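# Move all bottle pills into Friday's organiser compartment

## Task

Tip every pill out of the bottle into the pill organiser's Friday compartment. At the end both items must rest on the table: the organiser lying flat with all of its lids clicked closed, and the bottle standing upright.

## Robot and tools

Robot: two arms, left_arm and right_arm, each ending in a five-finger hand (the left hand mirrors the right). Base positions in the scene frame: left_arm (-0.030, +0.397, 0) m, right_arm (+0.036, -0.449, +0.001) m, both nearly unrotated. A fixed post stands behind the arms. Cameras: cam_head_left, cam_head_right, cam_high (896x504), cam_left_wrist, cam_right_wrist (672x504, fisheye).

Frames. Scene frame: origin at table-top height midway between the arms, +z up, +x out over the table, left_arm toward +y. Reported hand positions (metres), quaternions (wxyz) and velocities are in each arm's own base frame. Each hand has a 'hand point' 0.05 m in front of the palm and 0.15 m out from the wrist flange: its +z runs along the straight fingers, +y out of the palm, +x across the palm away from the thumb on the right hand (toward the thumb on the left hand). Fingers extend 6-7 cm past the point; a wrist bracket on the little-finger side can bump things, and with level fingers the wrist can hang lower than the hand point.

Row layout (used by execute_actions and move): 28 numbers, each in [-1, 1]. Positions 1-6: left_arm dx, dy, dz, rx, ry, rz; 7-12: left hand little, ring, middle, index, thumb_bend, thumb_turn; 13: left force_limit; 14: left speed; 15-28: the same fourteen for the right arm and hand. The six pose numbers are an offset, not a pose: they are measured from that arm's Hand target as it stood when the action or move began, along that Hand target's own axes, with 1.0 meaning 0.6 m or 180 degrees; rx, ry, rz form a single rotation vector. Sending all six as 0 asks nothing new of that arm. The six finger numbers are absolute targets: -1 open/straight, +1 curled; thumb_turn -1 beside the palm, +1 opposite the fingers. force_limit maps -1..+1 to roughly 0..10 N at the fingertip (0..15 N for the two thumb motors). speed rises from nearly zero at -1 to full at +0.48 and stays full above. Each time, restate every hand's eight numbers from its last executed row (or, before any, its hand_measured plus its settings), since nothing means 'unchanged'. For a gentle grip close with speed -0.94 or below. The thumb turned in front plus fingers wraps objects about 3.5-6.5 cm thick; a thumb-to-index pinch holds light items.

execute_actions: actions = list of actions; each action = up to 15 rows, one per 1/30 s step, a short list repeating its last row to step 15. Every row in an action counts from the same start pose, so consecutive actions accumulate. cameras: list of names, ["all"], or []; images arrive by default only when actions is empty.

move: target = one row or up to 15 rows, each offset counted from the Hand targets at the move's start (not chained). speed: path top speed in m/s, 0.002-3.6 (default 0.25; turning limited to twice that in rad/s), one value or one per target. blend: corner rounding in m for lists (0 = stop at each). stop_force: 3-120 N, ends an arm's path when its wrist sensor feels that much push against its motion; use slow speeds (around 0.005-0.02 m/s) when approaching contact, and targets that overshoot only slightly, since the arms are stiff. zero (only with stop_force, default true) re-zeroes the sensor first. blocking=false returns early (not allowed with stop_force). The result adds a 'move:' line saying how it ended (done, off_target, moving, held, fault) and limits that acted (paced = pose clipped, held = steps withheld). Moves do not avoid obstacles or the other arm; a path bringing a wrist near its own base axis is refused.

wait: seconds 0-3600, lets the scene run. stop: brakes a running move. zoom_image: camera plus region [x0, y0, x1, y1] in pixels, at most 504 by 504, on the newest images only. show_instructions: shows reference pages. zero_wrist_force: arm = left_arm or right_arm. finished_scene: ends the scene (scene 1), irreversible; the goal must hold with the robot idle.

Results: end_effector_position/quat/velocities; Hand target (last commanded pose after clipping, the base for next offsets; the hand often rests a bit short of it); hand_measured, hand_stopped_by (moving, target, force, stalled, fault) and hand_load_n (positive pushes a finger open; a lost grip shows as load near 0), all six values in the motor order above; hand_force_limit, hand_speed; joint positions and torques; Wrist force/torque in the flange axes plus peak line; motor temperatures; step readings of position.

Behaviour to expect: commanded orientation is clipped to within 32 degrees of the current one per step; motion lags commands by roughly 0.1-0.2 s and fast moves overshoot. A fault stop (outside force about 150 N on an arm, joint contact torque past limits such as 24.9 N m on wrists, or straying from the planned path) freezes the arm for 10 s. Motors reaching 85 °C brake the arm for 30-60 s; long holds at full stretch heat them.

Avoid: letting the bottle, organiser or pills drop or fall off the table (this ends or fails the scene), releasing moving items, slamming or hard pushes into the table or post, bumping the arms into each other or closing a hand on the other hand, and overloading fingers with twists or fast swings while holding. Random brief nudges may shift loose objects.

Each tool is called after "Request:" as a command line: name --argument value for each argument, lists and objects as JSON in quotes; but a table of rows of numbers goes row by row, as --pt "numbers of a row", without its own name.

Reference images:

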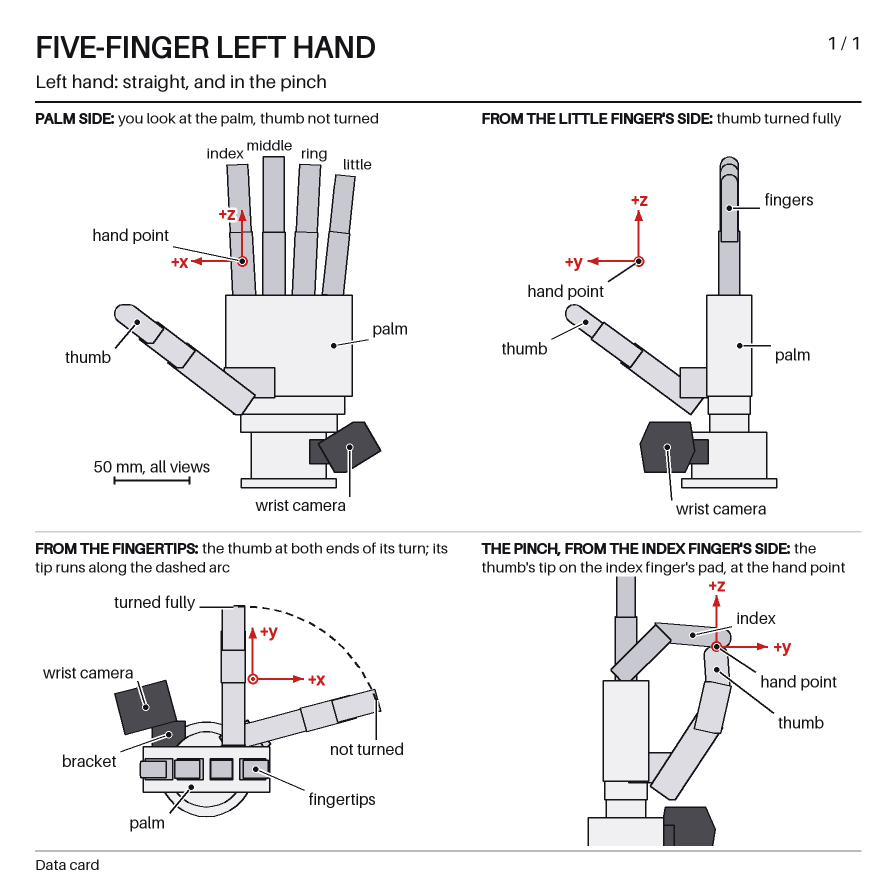

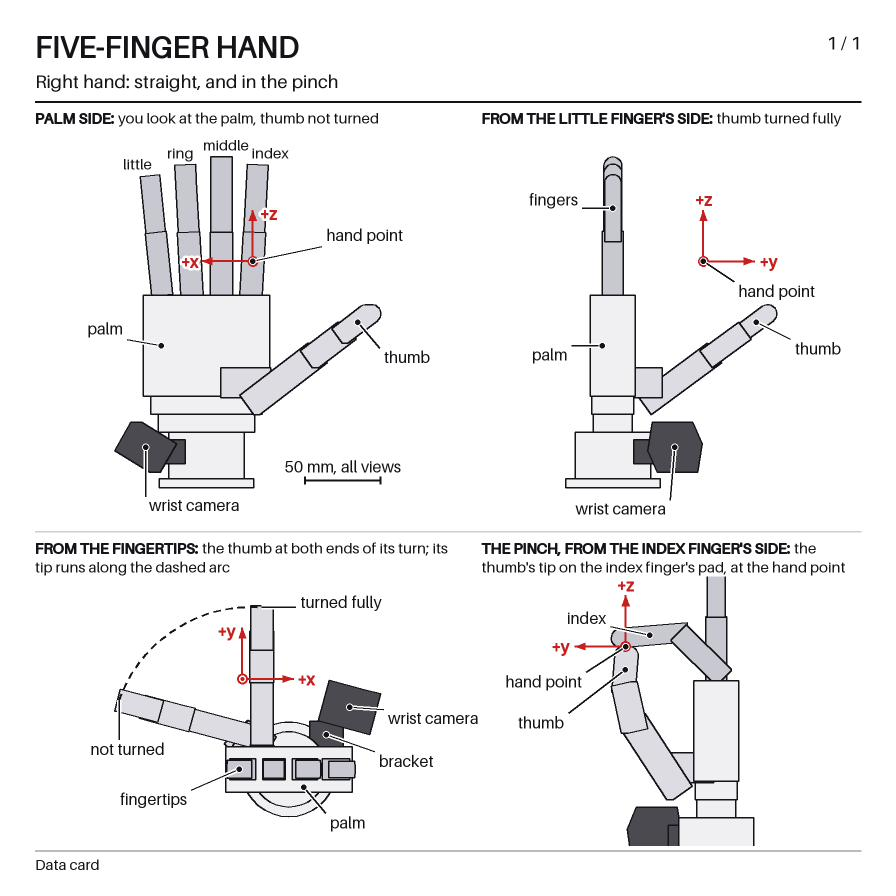

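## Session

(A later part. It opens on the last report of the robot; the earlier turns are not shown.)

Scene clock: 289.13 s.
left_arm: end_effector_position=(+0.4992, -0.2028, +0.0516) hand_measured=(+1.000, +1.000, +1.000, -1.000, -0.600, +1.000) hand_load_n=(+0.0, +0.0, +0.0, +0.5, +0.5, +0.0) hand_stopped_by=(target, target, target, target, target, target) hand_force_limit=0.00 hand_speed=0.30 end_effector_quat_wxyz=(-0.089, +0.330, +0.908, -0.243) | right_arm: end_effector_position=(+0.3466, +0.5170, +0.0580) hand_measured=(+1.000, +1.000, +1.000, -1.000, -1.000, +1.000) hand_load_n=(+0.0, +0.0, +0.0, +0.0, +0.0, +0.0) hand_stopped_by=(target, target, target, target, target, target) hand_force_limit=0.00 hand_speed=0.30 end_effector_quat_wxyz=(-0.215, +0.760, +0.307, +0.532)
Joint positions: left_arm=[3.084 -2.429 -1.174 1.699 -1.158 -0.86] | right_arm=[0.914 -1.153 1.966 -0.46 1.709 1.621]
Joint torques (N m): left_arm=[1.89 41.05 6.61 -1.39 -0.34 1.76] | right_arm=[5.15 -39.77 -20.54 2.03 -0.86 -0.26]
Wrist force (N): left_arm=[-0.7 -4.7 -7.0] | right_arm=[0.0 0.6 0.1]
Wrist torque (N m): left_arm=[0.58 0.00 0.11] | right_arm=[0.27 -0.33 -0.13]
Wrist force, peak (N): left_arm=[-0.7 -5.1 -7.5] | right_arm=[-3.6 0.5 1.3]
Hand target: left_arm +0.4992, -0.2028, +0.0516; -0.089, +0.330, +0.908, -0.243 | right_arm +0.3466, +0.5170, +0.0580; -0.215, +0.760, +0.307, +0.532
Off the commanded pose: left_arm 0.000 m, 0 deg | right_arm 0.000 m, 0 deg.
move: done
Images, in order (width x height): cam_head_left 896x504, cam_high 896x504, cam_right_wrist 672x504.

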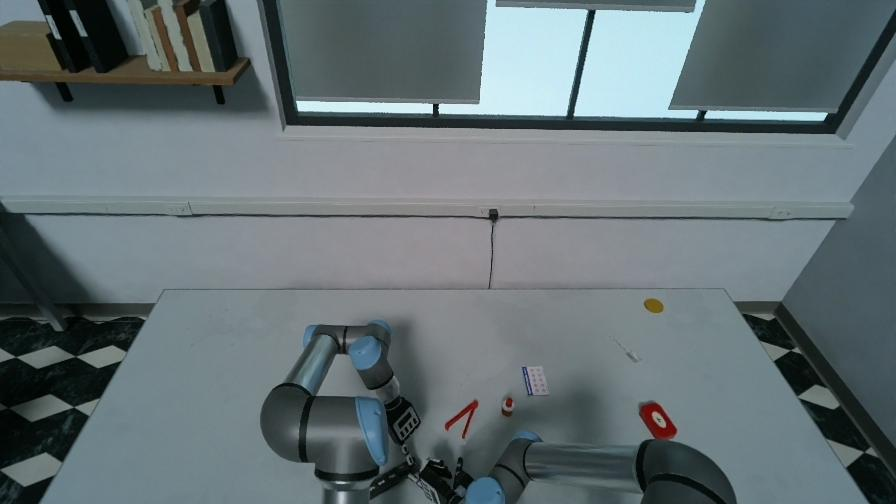

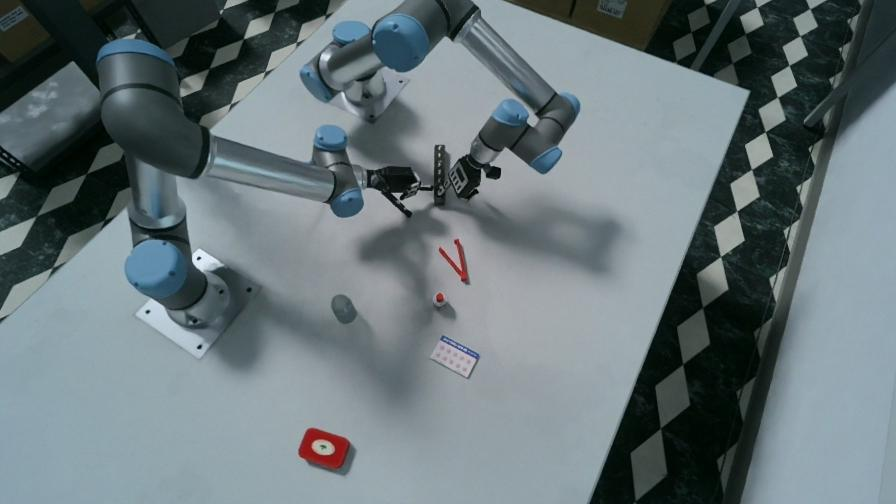

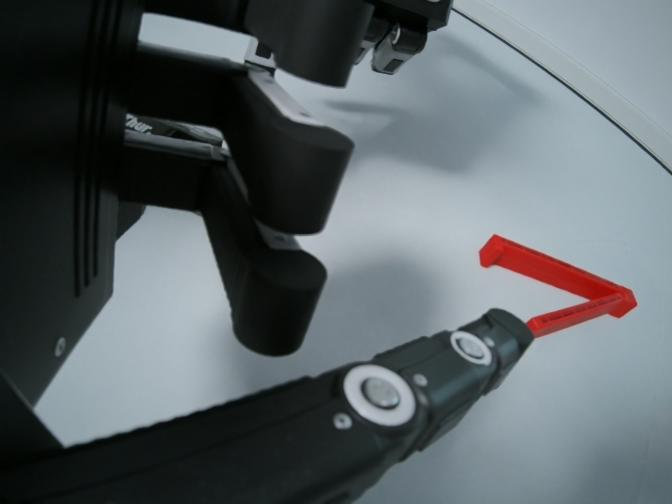

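Request:
move --target '[0,0,0,0,0,0,1,1,1,-1,-0.6,1,0,0.3,0.0270,0.0068,0.0158,0,0,0,1,1,1,-1,-1,1,0,0.3]' --speed 0.02 --stop_force 8 --cameras '["cam_high","cam_head_left","cam_head_right"]'

Request:
zoom_image --camera "cam_high" --region '[400, 130, 480, 220]'

Request:
zoom_image --camera "cam_head_left" --region '[370, 430, 460, 504]'

Request:
zoom_image --camera "cam_head_right" --region '[370, 420, 460, 504]'

Scene clock: 294.30 s.
left_arm: end_effector_position=(+0.4992, -0.2028, +0.0516) hand_measured=(+1.000, +1.000, +1.000, -1.000, -0.600, +1.000) hand_load_n=(+0.0, +0.0, +0.0, +0.5, +0.0, +0.0) hand_stopped_by=(target, target, target, target, target, target) hand_force_limit=0.00 hand_speed=0.30 end_effector_quat_wxyz=(-0.089, +0.330, +0.908, -0.243) | right_arm: end_effector_position=(+0.3598, +0.5241, +0.0700) hand_measured=(+1.000, +1.000, +1.000, -1.000, -1.000, +1.000) hand_load_n=(+0.0, +0.0, +0.0, +0.0, +0.0, +0.0) hand_stopped_by=(target, target, target, target, target, target) hand_force_limit=0.00 hand_speed=0.30 end_effector_quat_wxyz=(-0.215, +0.760, +0.307, +0.532)
Joint positions: left_arm=[3.084 -2.429 -1.174 1.699 -1.158 -0.86] | right_arm=[0.9 -1.154 1.923 -0.418 1.695 1.616]
Joint torques (N m): left_arm=[3.07 39.76 6.79 -0.27 -0.1 2.12] | right_arm=[-8.51 -28.23 -20.02 2.02 -2.13 -1.95]
Wrist force (N): left_arm=[-0.6 -4.3 -6.9] | right_arm=[-0.2 0.6 0.2]
Wrist torque (N m): left_arm=[0.60 0.00 0.11] | right_arm=[0.26 -0.31 -0.15]
Wrist force, peak (N): left_arm=[-0.6 -5.1 -7.5] | right_arm=[-0.2 1.1 0.3]
Hand target: left_arm +0.4992, -0.2028, +0.0516; -0.089, +0.330, +0.908, -0.243 | right_arm +0.3598, +0.5241, +0.0699; -0.215, +0.760, +0.307, +0.532
Off the commanded pose: left_arm 0.000 m, 0 deg | right_arm 0.000 m, 0 deg.
move: done
Images, in order (width x height): cam_head_left 896x504, cam_head_right 896x504, cam_high 896x504.

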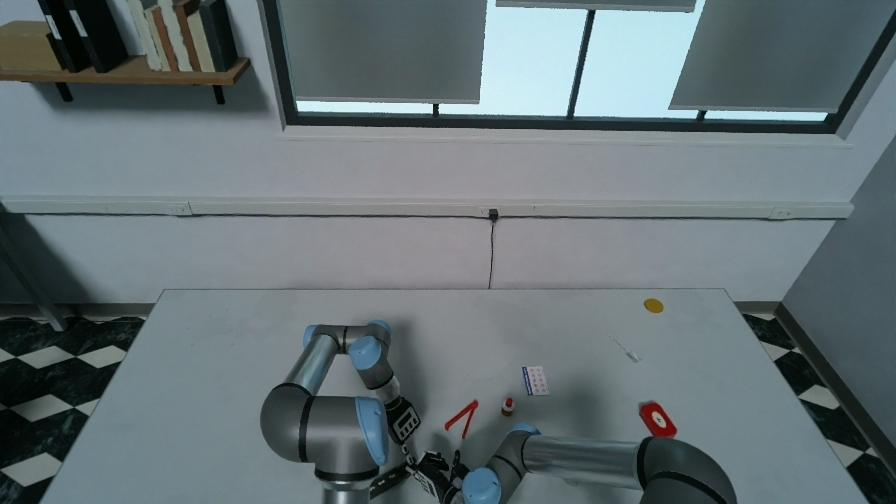

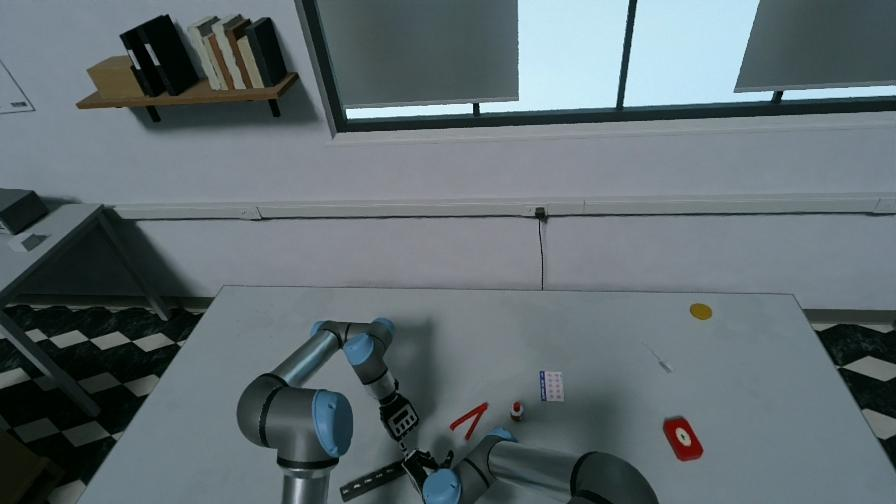

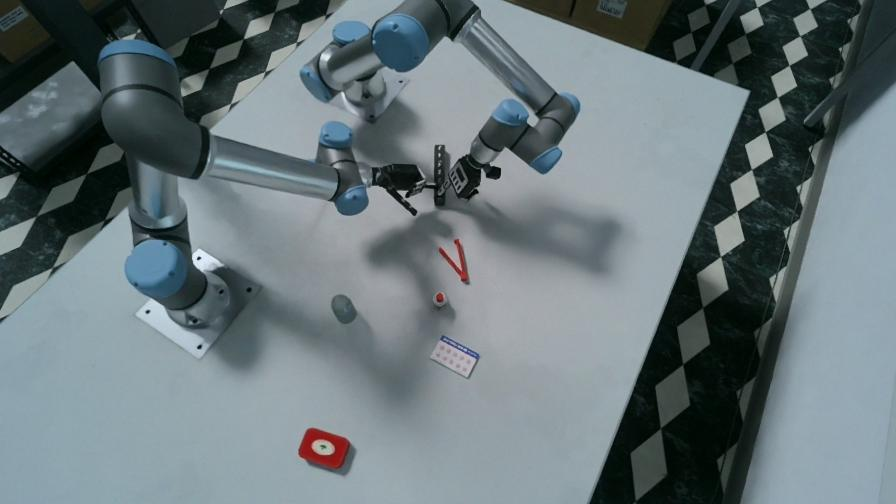

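Scaled by 5.600.

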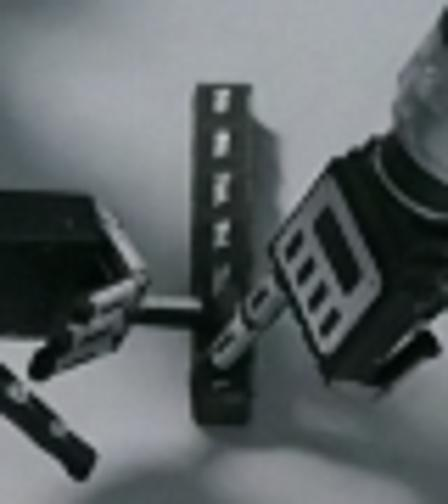

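Scaled by 5.600.

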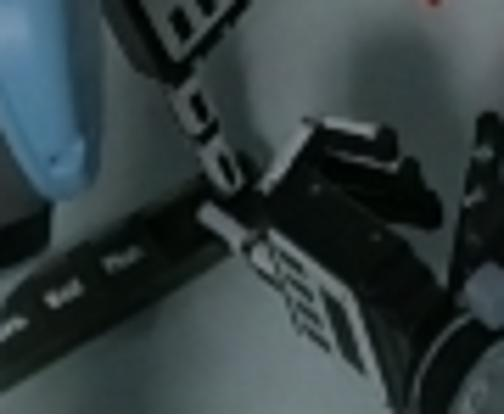

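Scaled by 5.600.

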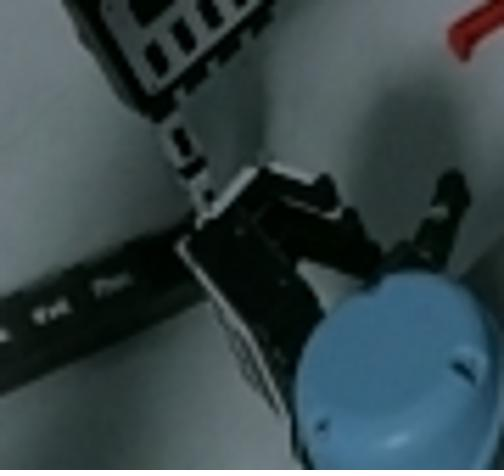

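Request:
move --target '[0,0,0,0,0,0,1,1,1,-1,-0.6,1,0,0.3,0.0198,0.0162,0.0543,0,0,0,1,1,1,-1,-1,1,0,0.3]' --speed 0.025 --stop_force 5 --cameras '["cam_high","cam_head_left","cam_right_wrist"]'

Request:
zoom_image --camera "cam_head_left" --region '[370, 430, 460, 504]'

Scene clock: 298.63 s.
left_arm: end_effector_position=(+0.4992, -0.2028, +0.0515) hand_measured=(+1.000, +1.000, +1.000, -1.000, -0.600, +1.000) hand_load_n=(+0.0, +0.0, +0.0, +0.0, +0.0, +0.0) hand_stopped_by=(target, target, target, target, target, target) hand_force_limit=0.00 hand_speed=0.30 end_effector_quat_wxyz=(-0.089, +0.330, +0.908, -0.243) | right_arm: end_effector_position=(+0.3729, +0.5311, +0.0700) hand_measured=(+1.000, +1.000, +1.000, -1.000, -1.000, +1.000) hand_load_n=(+0.0, +0.0, +0.0, +0.0, +0.0, +0.5) hand_stopped_by=(target, target, target, target, target, target) hand_force_limit=0.00 hand_speed=0.30 end_effector_quat_wxyz=(-0.215, +0.760, +0.307, +0.532)
Joint positions: left_arm=[3.084 -2.429 -1.174 1.699 -1.158 -0.86] | right_arm=[0.886 -1.132 1.889 -0.405 1.682 1.612]
Joint torques (N m): left_arm=[2.02 40.53 6.9 -1.36 -0.3 2.36] | right_arm=[8.6 -41.36 -7.57 -3.76 2.67 1]
Wrist force (N): left_arm=[-1.5 -3.7 -7.6] | right_arm=[-1.0 -0.1 -0.2]
Wrist torque (N m): left_arm=[0.61 -0.01 0.06] | right_arm=[0.26 -0.31 -0.20]
Wrist force, peak (N): left_arm=[-6.6 -1.8 -8.9] | right_arm=[-0.4 -3.5 -4.5]
Hand target: left_arm +0.4992, -0.2028, +0.0516; -0.089, +0.330, +0.908, -0.243 | right_arm +0.3729, +0.5311, +0.0700; -0.215, +0.760, +0.307, +0.532 (not the last commanded pose)
Off the commanded pose: left_arm 0.000 m, 0 deg | right_arm 0.021 m, 0 deg.
move: contact (right_arm)
Images, in order (width x height): cam_head_left 896x504, cam_high 896x504, cam_right_wrist 672x504.

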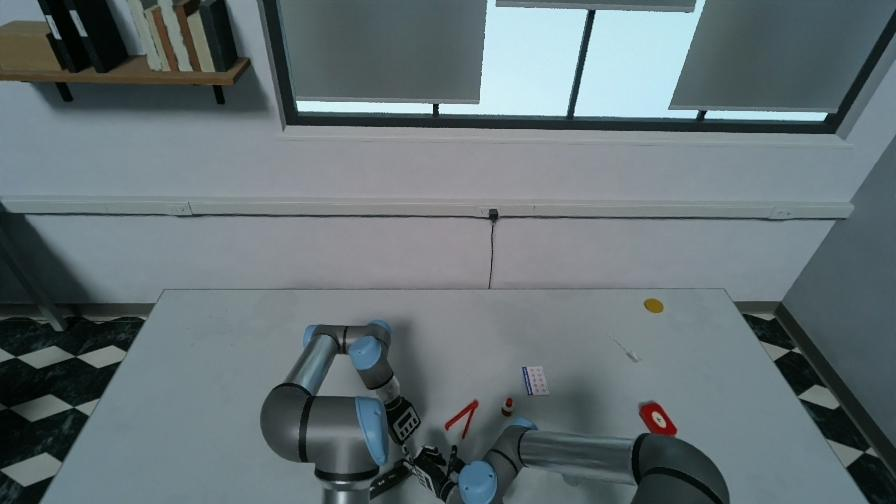

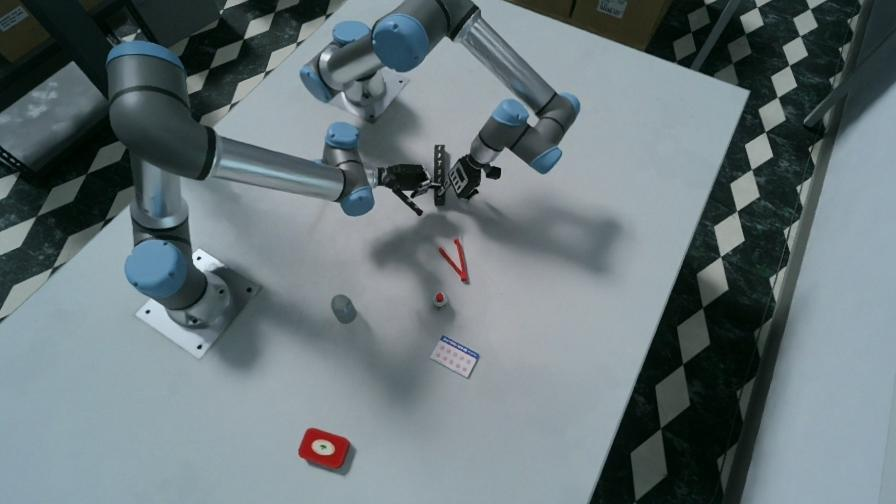

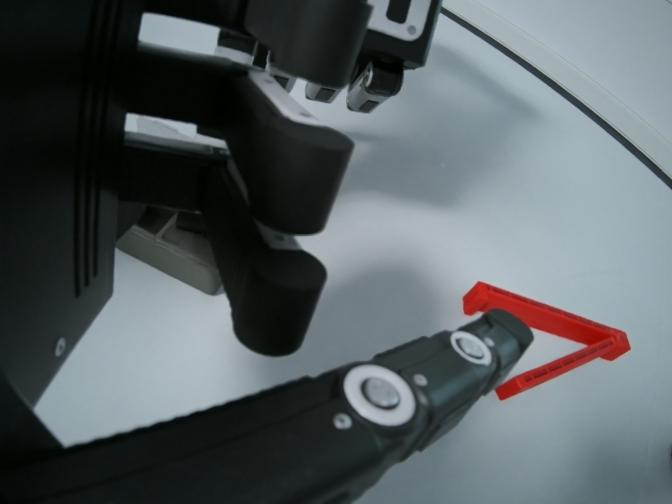

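Scaled by 5.600.

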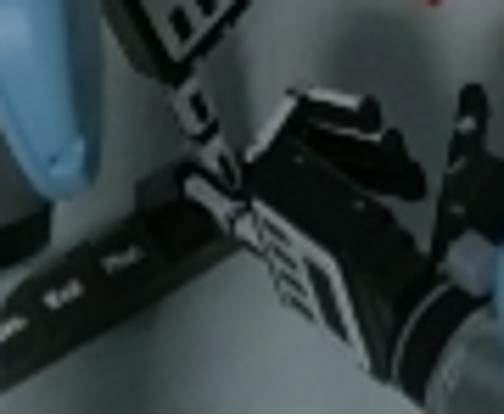

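Request:
execute_actions --actions '[]'

Scene clock: 305.30 s.
left_arm: end_effector_position=(+0.4992, -0.2028, +0.0516) hand_measured=(+1.000, +1.000, +1.000, -1.000, -0.600, +1.000) hand_load_n=(+0.0, +0.0, +0.0, +0.0, +0.0, +0.0) hand_stopped_by=(target, target, target, target, target, target) hand_force_limit=0.00 hand_speed=0.30 end_effector_quat_wxyz=(-0.089, +0.330, +0.908, -0.243) | right_arm: end_effector_position=(+0.3729, +0.5311, +0.0700) hand_measured=(+1.000, +1.000, +1.000, -1.000, -1.000, +1.000) hand_load_n=(-0.5, +0.0, +0.0, +0.0, +0.0, +0.0) hand_stopped_by=(target, target, target, target, target, target) hand_force_limit=0.00 hand_speed=0.30 end_effector_quat_wxyz=(-0.215, +0.760, +0.307, +0.532)
Joint positions: left_arm=[3.084 -2.429 -1.174 1.699 -1.158 -0.86] | right_arm=[0.886 -1.132 1.889 -0.405 1.682 1.612]
Joint velocities: within noise
Joint torques (N m): left_arm=[2.73 40.96 7.58 -3.26 -0.29 2.19] | right_arm=[7.92 -40.84 -8.29 -3.88 2.62 0.92]
Motor temperatures (°C): left_arm=[27 26 27 34 33 38] | right_arm=[26 26 27 33 41 39]
Wrist force (N): left_arm=[-1.4 -4.5 -7.9] | right_arm=[-0.5 -0.1 -0.2]
Wrist torque (N m): left_arm=[0.58 -0.02 0.07] | right_arm=[0.23 -0.35 -0.20]
Wrist force, peak (N): left_arm=[-1.5 -4.5 -8.4] | right_arm=[-1.2 0.0 -0.4]
Hand target: left_arm +0.4992, -0.2028, +0.0516; -0.089, +0.330, +0.908, -0.243 | right_arm +0.3729, +0.5311, +0.0700; -0.215, +0.760, +0.307, +0.532 (not the last commanded pose)
Off the commanded pose: left_arm 0.000 m, 0 deg | right_arm 0.021 m, 0 deg.

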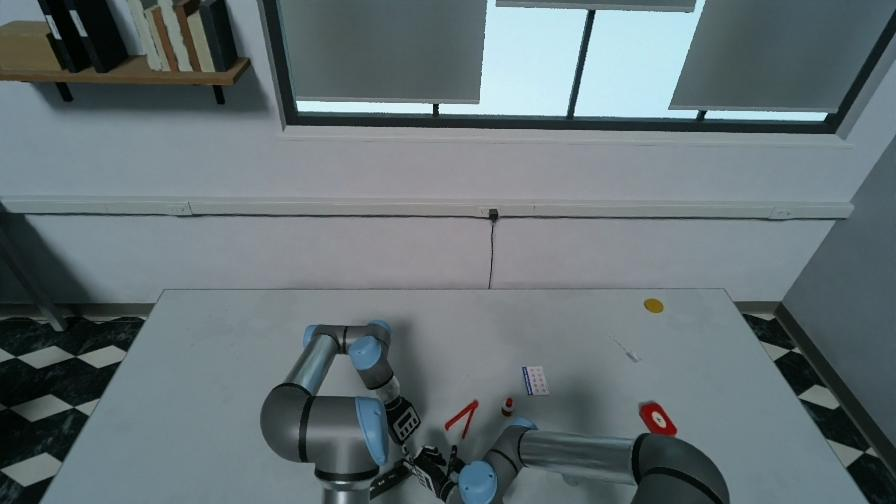

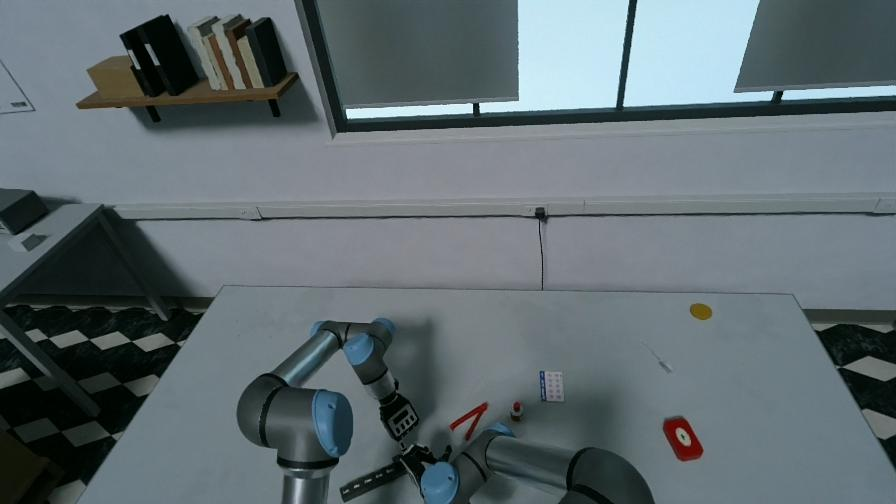

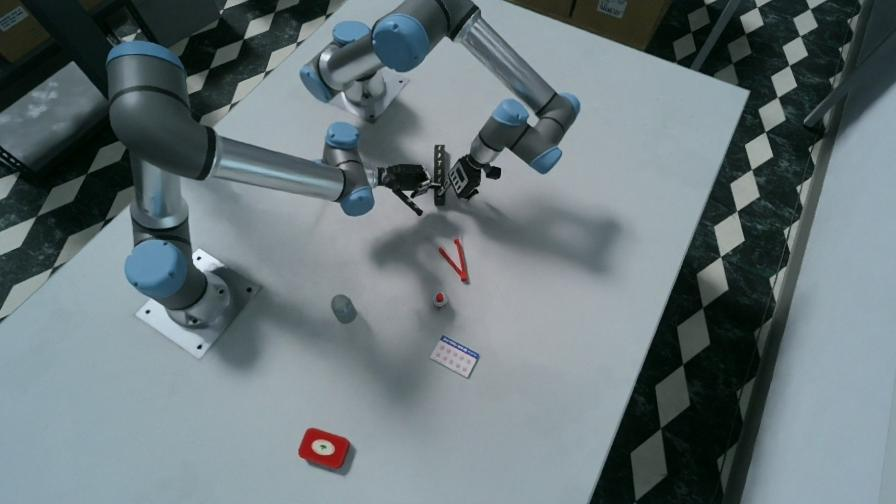

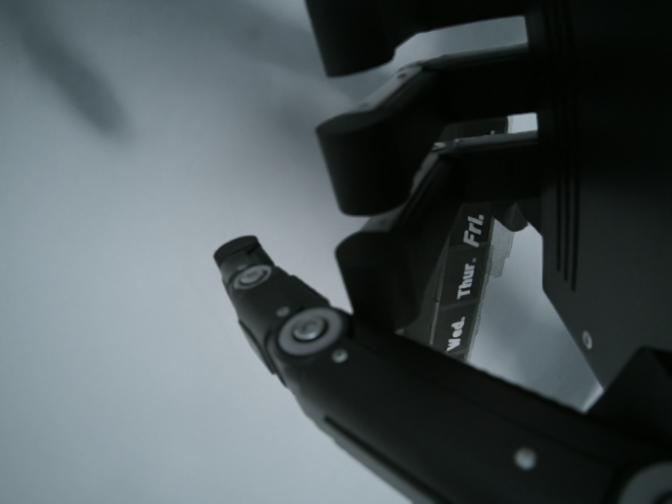

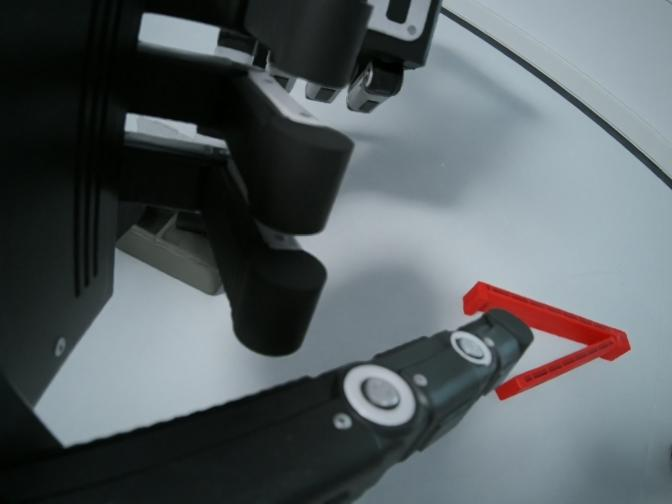

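Request:
zoom_image --camera "cam_right_wrist" --region '[80, 80, 300, 320]'

Request:
zoom_image --camera "cam_left_wrist" --region '[380, 80, 600, 370]'

Request:
zoom_image --camera "cam_high" --region '[390, 120, 500, 230]'

Request:
zoom_image --camera "cam_head_right" --region '[320, 400, 500, 504]'

Scaled by 2.100 from the camera's image (finer frame: 960x720).

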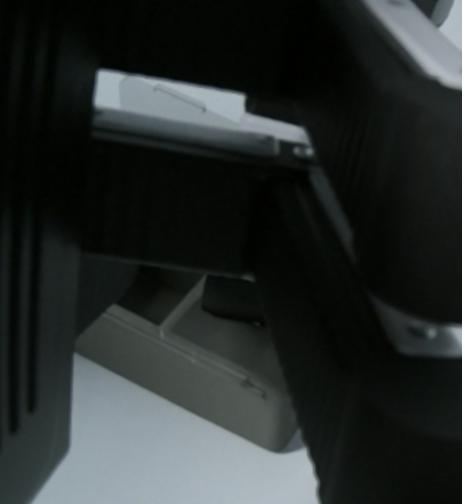

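Scaled by 1.738 from the camera's image (finer frame: 960x720).

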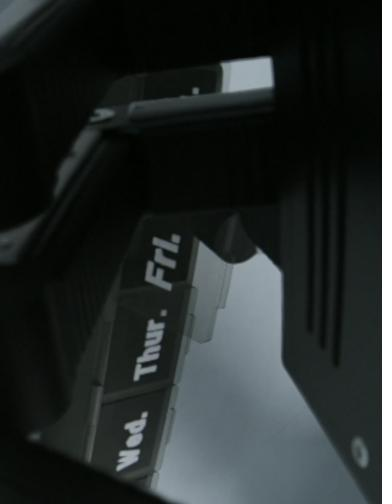

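Scaled by 4.582.

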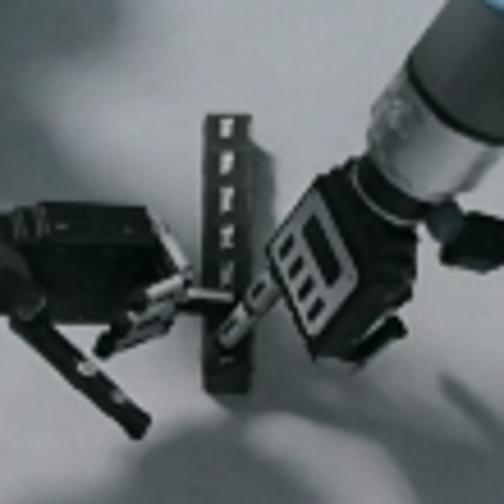

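Scaled by 2.800.

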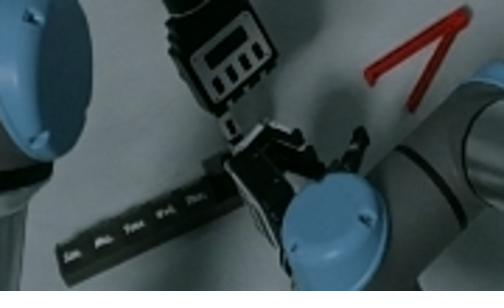

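Request:
move --target '[0,0,0,0,0,0,1,1,1,-1,-0.6,1,0,0.3,-0.01097,-0.009,-0.03014,0,0,0,1,1,1,-1,-1,1,0,0.3]' --speed 0.03 --cameras '["cam_right_wrist","cam_left_wrist"]'

Scene clock: 308.37 s.
left_arm: end_effector_position=(+0.4992, -0.2028, +0.0516) hand_measured=(+1.000, +1.000, +1.000, -1.000, -0.600, +1.000) hand_load_n=(+0.0, +0.0, +0.0, +0.0, -0.5, +0.5) hand_stopped_by=(target, target, target, target, target, target) hand_force_limit=0.00 hand_speed=0.30 end_effector_quat_wxyz=(-0.089, +0.330, +0.908, -0.243) | right_arm: end_effector_position=(+0.3554, +0.5217, +0.0700) hand_measured=(+1.000, +1.000, +1.000, -1.000, -1.000, +1.000) hand_load_n=(+0.0, +0.0, +0.0, +0.0, +0.0, +0.5) hand_stopped_by=(target, target, target, target, target, target) hand_force_limit=0.00 hand_speed=0.30 end_effector_quat_wxyz=(-0.215, +0.760, +0.307, +0.532)
Joint positions: left_arm=[3.084 -2.429 -1.174 1.699 -1.158 -0.86] | right_arm=[0.904 -1.161 1.935 -0.422 1.699 1.618]
Joint torques (N m): left_arm=[3.42 39.19 6.14 -2.84 -0.04 2.3] | right_arm=[9.62 -40.28 -5.8 -3.76 2.66 1.38]
Wrist force (N): left_arm=[-1.1 -5.0 -7.8] | right_arm=[-0.1 0.5 0.4]
Wrist torque (N m): left_arm=[0.52 -0.02 0.09] | right_arm=[0.24 -0.32 -0.24]
Wrist force, peak (N): left_arm=[-1.6 -4.8 -8.2] | right_arm=[-1.3 0.2 0.1]
Hand target: left_arm +0.4992, -0.2028, +0.0516; -0.089, +0.330, +0.908, -0.243 | right_arm +0.3553, +0.5216, +0.0700; -0.215, +0.760, +0.307, +0.532
Off the commanded pose: left_arm 0.000 m, 0 deg | right_arm 0.000 m, 0 deg.
move: done
Images, in order (width x height): cam_left_wrist 672x504, cam_right_wrist 672x504.

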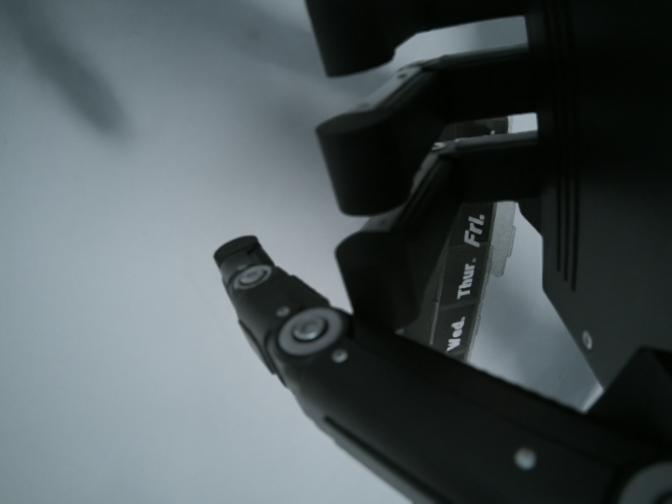

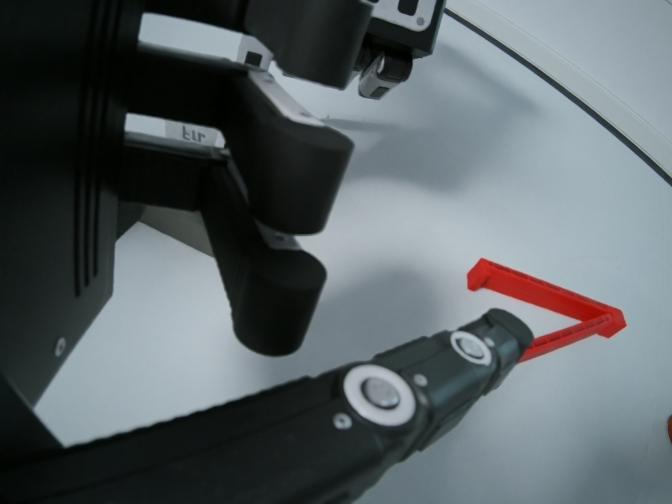

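Request:
move --target '[0,0,0,0,0,0,1,1,1,-1,-0.6,1,0,0.3,0.11433,-0.009,-0.07574,0,0,0,1,1,1,-1,-1,1,0,0.3]' --speed 0.08 --cameras '["cam_right_wrist","cam_left_wrist"]'

Scene clock: 310.57 s.
left_arm: end_effector_position=(+0.4992, -0.2028, +0.0516) hand_measured=(+1.000, +1.000, +1.000, -1.000, -0.600, +1.000) hand_load_n=(+0.0, +0.0, +0.0, +0.0, +0.0, +0.0) hand_stopped_by=(target, target, target, target, target, target) hand_force_limit=0.00 hand_speed=0.30 end_effector_quat_wxyz=(-0.089, +0.330, +0.908, -0.243) | right_arm: end_effector_position=(+0.3377, +0.5122, +0.1498) hand_measured=(+1.000, +1.000, +1.000, -1.000, -1.000, +1.000) hand_load_n=(+0.0, +0.0, +0.0, +0.0, +0.0, +0.0) hand_stopped_by=(target, target, target, target, target, target) hand_force_limit=0.00 hand_speed=0.30 end_effector_quat_wxyz=(-0.215, +0.760, +0.307, +0.532)
Joint positions: left_arm=[3.084 -2.429 -1.174 1.699 -1.158 -0.86] | right_arm=[0.925 -1.317 1.9 -0.23 1.718 1.625]
Joint torques (N m): left_arm=[3.47 39.97 6.56 -2.92 -0.13 2.49] | right_arm=[9.17 -35.91 -22.58 1.85 2.56 1.44]
Wrist force (N): left_arm=[-1.1 -4.6 -7.5] | right_arm=[0.1 0.5 0.4]
Wrist torque (N m): left_arm=[0.55 -0.01 0.08] | right_arm=[0.26 -0.34 -0.22]
Wrist force, peak (N): left_arm=[-1.1 -5.1 -8.0] | right_arm=[-0.7 0.7 0.5]
Hand target: left_arm +0.4992, -0.2028, +0.0516; -0.089, +0.330, +0.908, -0.243 | right_arm +0.3377, +0.5121, +0.1500; -0.215, +0.760, +0.307, +0.532
Off the commanded pose: left_arm 0.000 m, 0 deg | right_arm 0.000 m, 0 deg.
move: done
Images, in order (width x height): cam_left_wrist 672x504, cam_right_wrist 672x504.

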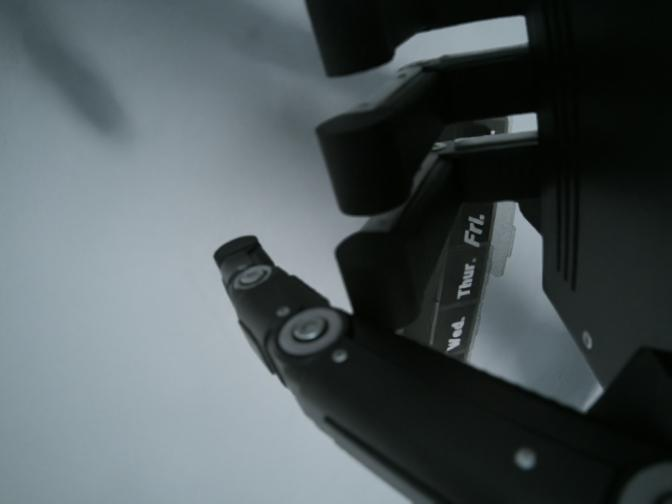

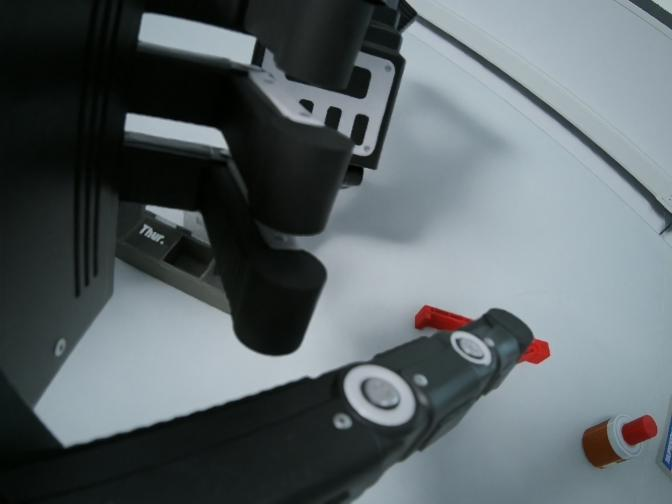

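Request:
move --pt "0 -0.00833 -0.01443 0 0 0 1 1 1 -1 -0.6 1 0 0.3 0 0 0 0 0 0 1 1 1 -1 -1 1 0 0.3" --pt "0 -0.0833 -0.1443 0 0 0 1 1 1 -1 -0.6 1 0 0.3 0 0 0 0 0 0 1 1 1 -1 -1 1 0 0.3" --speed '[0.01,0.08]' --blend 0.003 --cameras '["cam_right_wrist","cam_left_wrist"]'

Scene clock: 314.33 s.
left_arm: end_effector_position=(+0.4993, -0.2028, +0.1514) hand_measured=(+1.000, +1.000, +1.000, -1.000, -0.600, +1.000) hand_load_n=(+0.0, +0.0, +0.0, +0.0, +0.0, +0.0) hand_stopped_by=(target, target, target, target, target, target) hand_force_limit=0.00 hand_speed=0.30 end_effector_quat_wxyz=(-0.089, +0.330, +0.908, -0.243) | right_arm: end_effector_position=(+0.3377, +0.5121, +0.1500) hand_measured=(+1.000, +1.000, +1.000, -1.000, -1.000, +1.000) hand_load_n=(+0.0, +0.0, +0.0, +0.0, +0.0, +0.0) hand_stopped_by=(target, target, target, target, target, target) hand_force_limit=0.00 hand_speed=0.30 end_effector_quat_wxyz=(-0.215, +0.760, +0.307, +0.532)
Joint positions: left_arm=[3.084 -2.337 -1.072 1.505 -1.158 -0.86] | right_arm=[0.925 -1.317 1.9 -0.23 1.718 1.625]
Joint torques (N m): left_arm=[3.22 52.74 26.52 -4.53 -0.8 1.68] | right_arm=[8.65 -36.02 -22.67 1.8 2.56 1.36]
Wrist force (N): left_arm=[-0.7 1.2 -0.4] | right_arm=[0.0 0.5 0.3]
Wrist torque (N m): left_arm=[0.45 0.08 0.03] | right_arm=[0.26 -0.34 -0.22]
Wrist force, peak (N): left_arm=[-1.0 -4.9 -7.9] | right_arm=[-0.2 0.8 0.8]
Hand target: left_arm +0.4993, -0.2027, +0.1515; -0.089, +0.330, +0.908, -0.243 | right_arm +0.3377, +0.5121, +0.1500; -0.215, +0.760, +0.307, +0.532
Off the commanded pose: left_arm 0.000 m, 0 deg | right_arm 0.000 m, 0 deg.
move: done
Images, in order (width x height): cam_left_wrist 672x504, cam_right_wrist 672x504.

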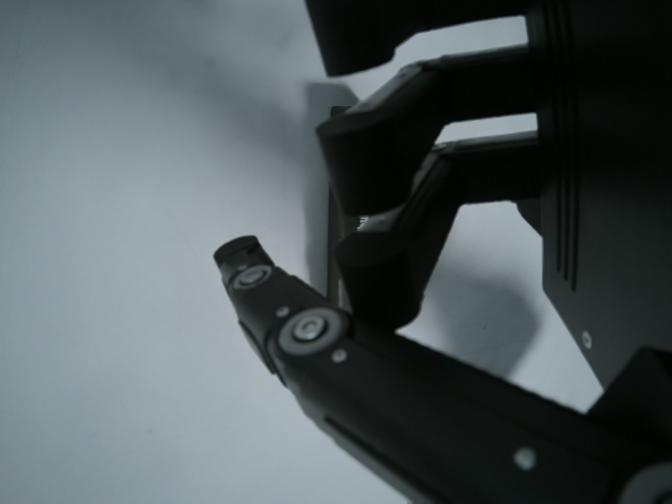

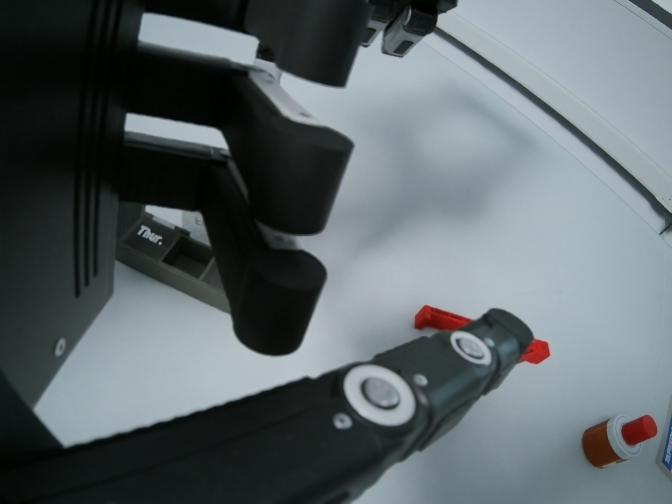

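Request:
zoom_image --camera "cam_right_wrist" --region '[110, 190, 270, 320]'

Request:
wait --seconds 0.1 --cameras '["cam_head_left","cam_high"]'

Scaled by 3.150 from the camera's image (finer frame: 960x720).

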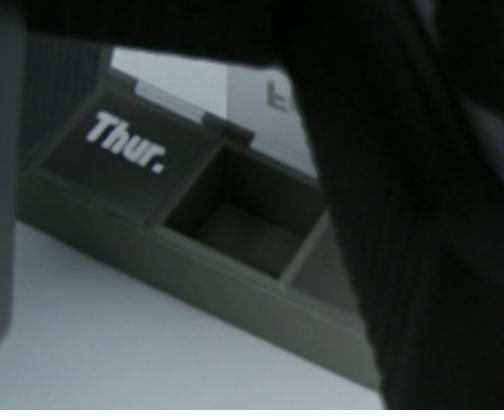

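Scene clock: 314.90 s.
left_arm: end_effector_position=(+0.4993, -0.2027, +0.1515) hand_measured=(+1.000, +1.000, +1.000, -1.000, -0.600, +1.000) hand_load_n=(+0.0, +0.0, +0.0, +0.0, +0.0, +0.0) hand_stopped_by=(target, target, target, target, target, target) hand_force_limit=0.00 hand_speed=0.30 end_effector_quat_wxyz=(-0.089, +0.330, +0.908, -0.243) | right_arm: end_effector_position=(+0.3377, +0.5121, +0.1500) hand_measured=(+1.000, +1.000, +1.000, -1.000, -1.000, +1.000) hand_load_n=(+0.0, +0.0, +0.0, +0.0, +0.0, +0.0) hand_stopped_by=(target, target, target, target, target, target) hand_force_limit=0.00 hand_speed=0.30 end_effector_quat_wxyz=(-0.215, +0.760, +0.307, +0.532)
Joint positions: left_arm=[3.084 -2.336 -1.071 1.504 -1.158 -0.86] | right_arm=[0.925 -1.317 1.9 -0.23 1.718 1.625]
Joint torques (N m): left_arm=[4.65 53.51 23.44 -4.76 -1.12 2.29] | right_arm=[8.82 -35.68 -22.66 1.91 2.64 1.53]
Wrist force (N): left_arm=[-0.8 1.2 -0.4] | right_arm=[-0.3 0.4 0.5]
Wrist torque (N m): left_arm=[0.45 0.10 0.02] | right_arm=[0.24 -0.30 -0.24]
Wrist force, peak (N): left_arm=[-0.8 1.3 -0.5] | right_arm=[-0.1 1.0 0.7]
Hand target: left_arm +0.4993, -0.2027, +0.1515; -0.089, +0.330, +0.908, -0.243 | right_arm +0.3377, +0.5121, +0.1500; -0.215, +0.760, +0.307, +0.532
Off the commanded pose: left_arm 0.000 m, 0 deg | right_arm 0.000 m, 0 deg.
wait: 0.10 s; at rest from the start

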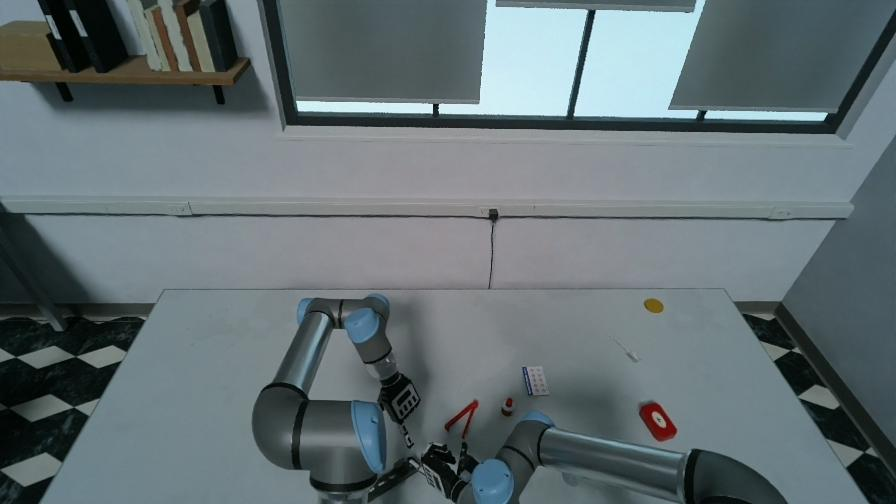

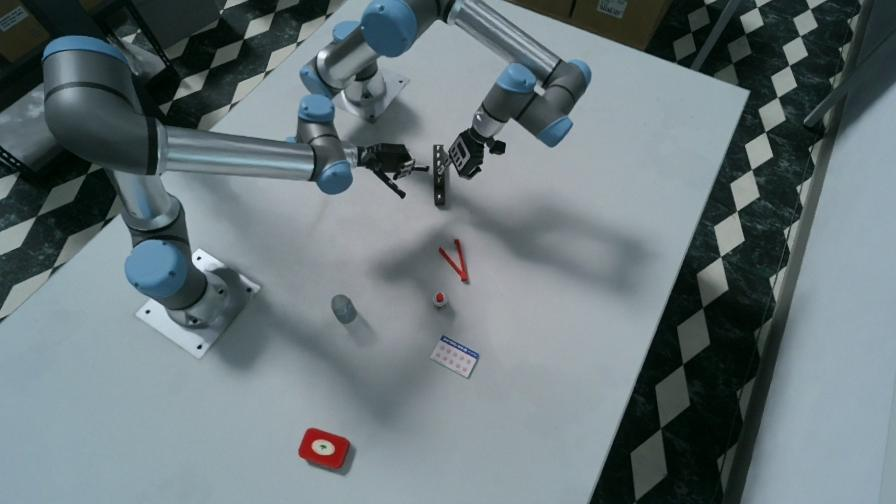

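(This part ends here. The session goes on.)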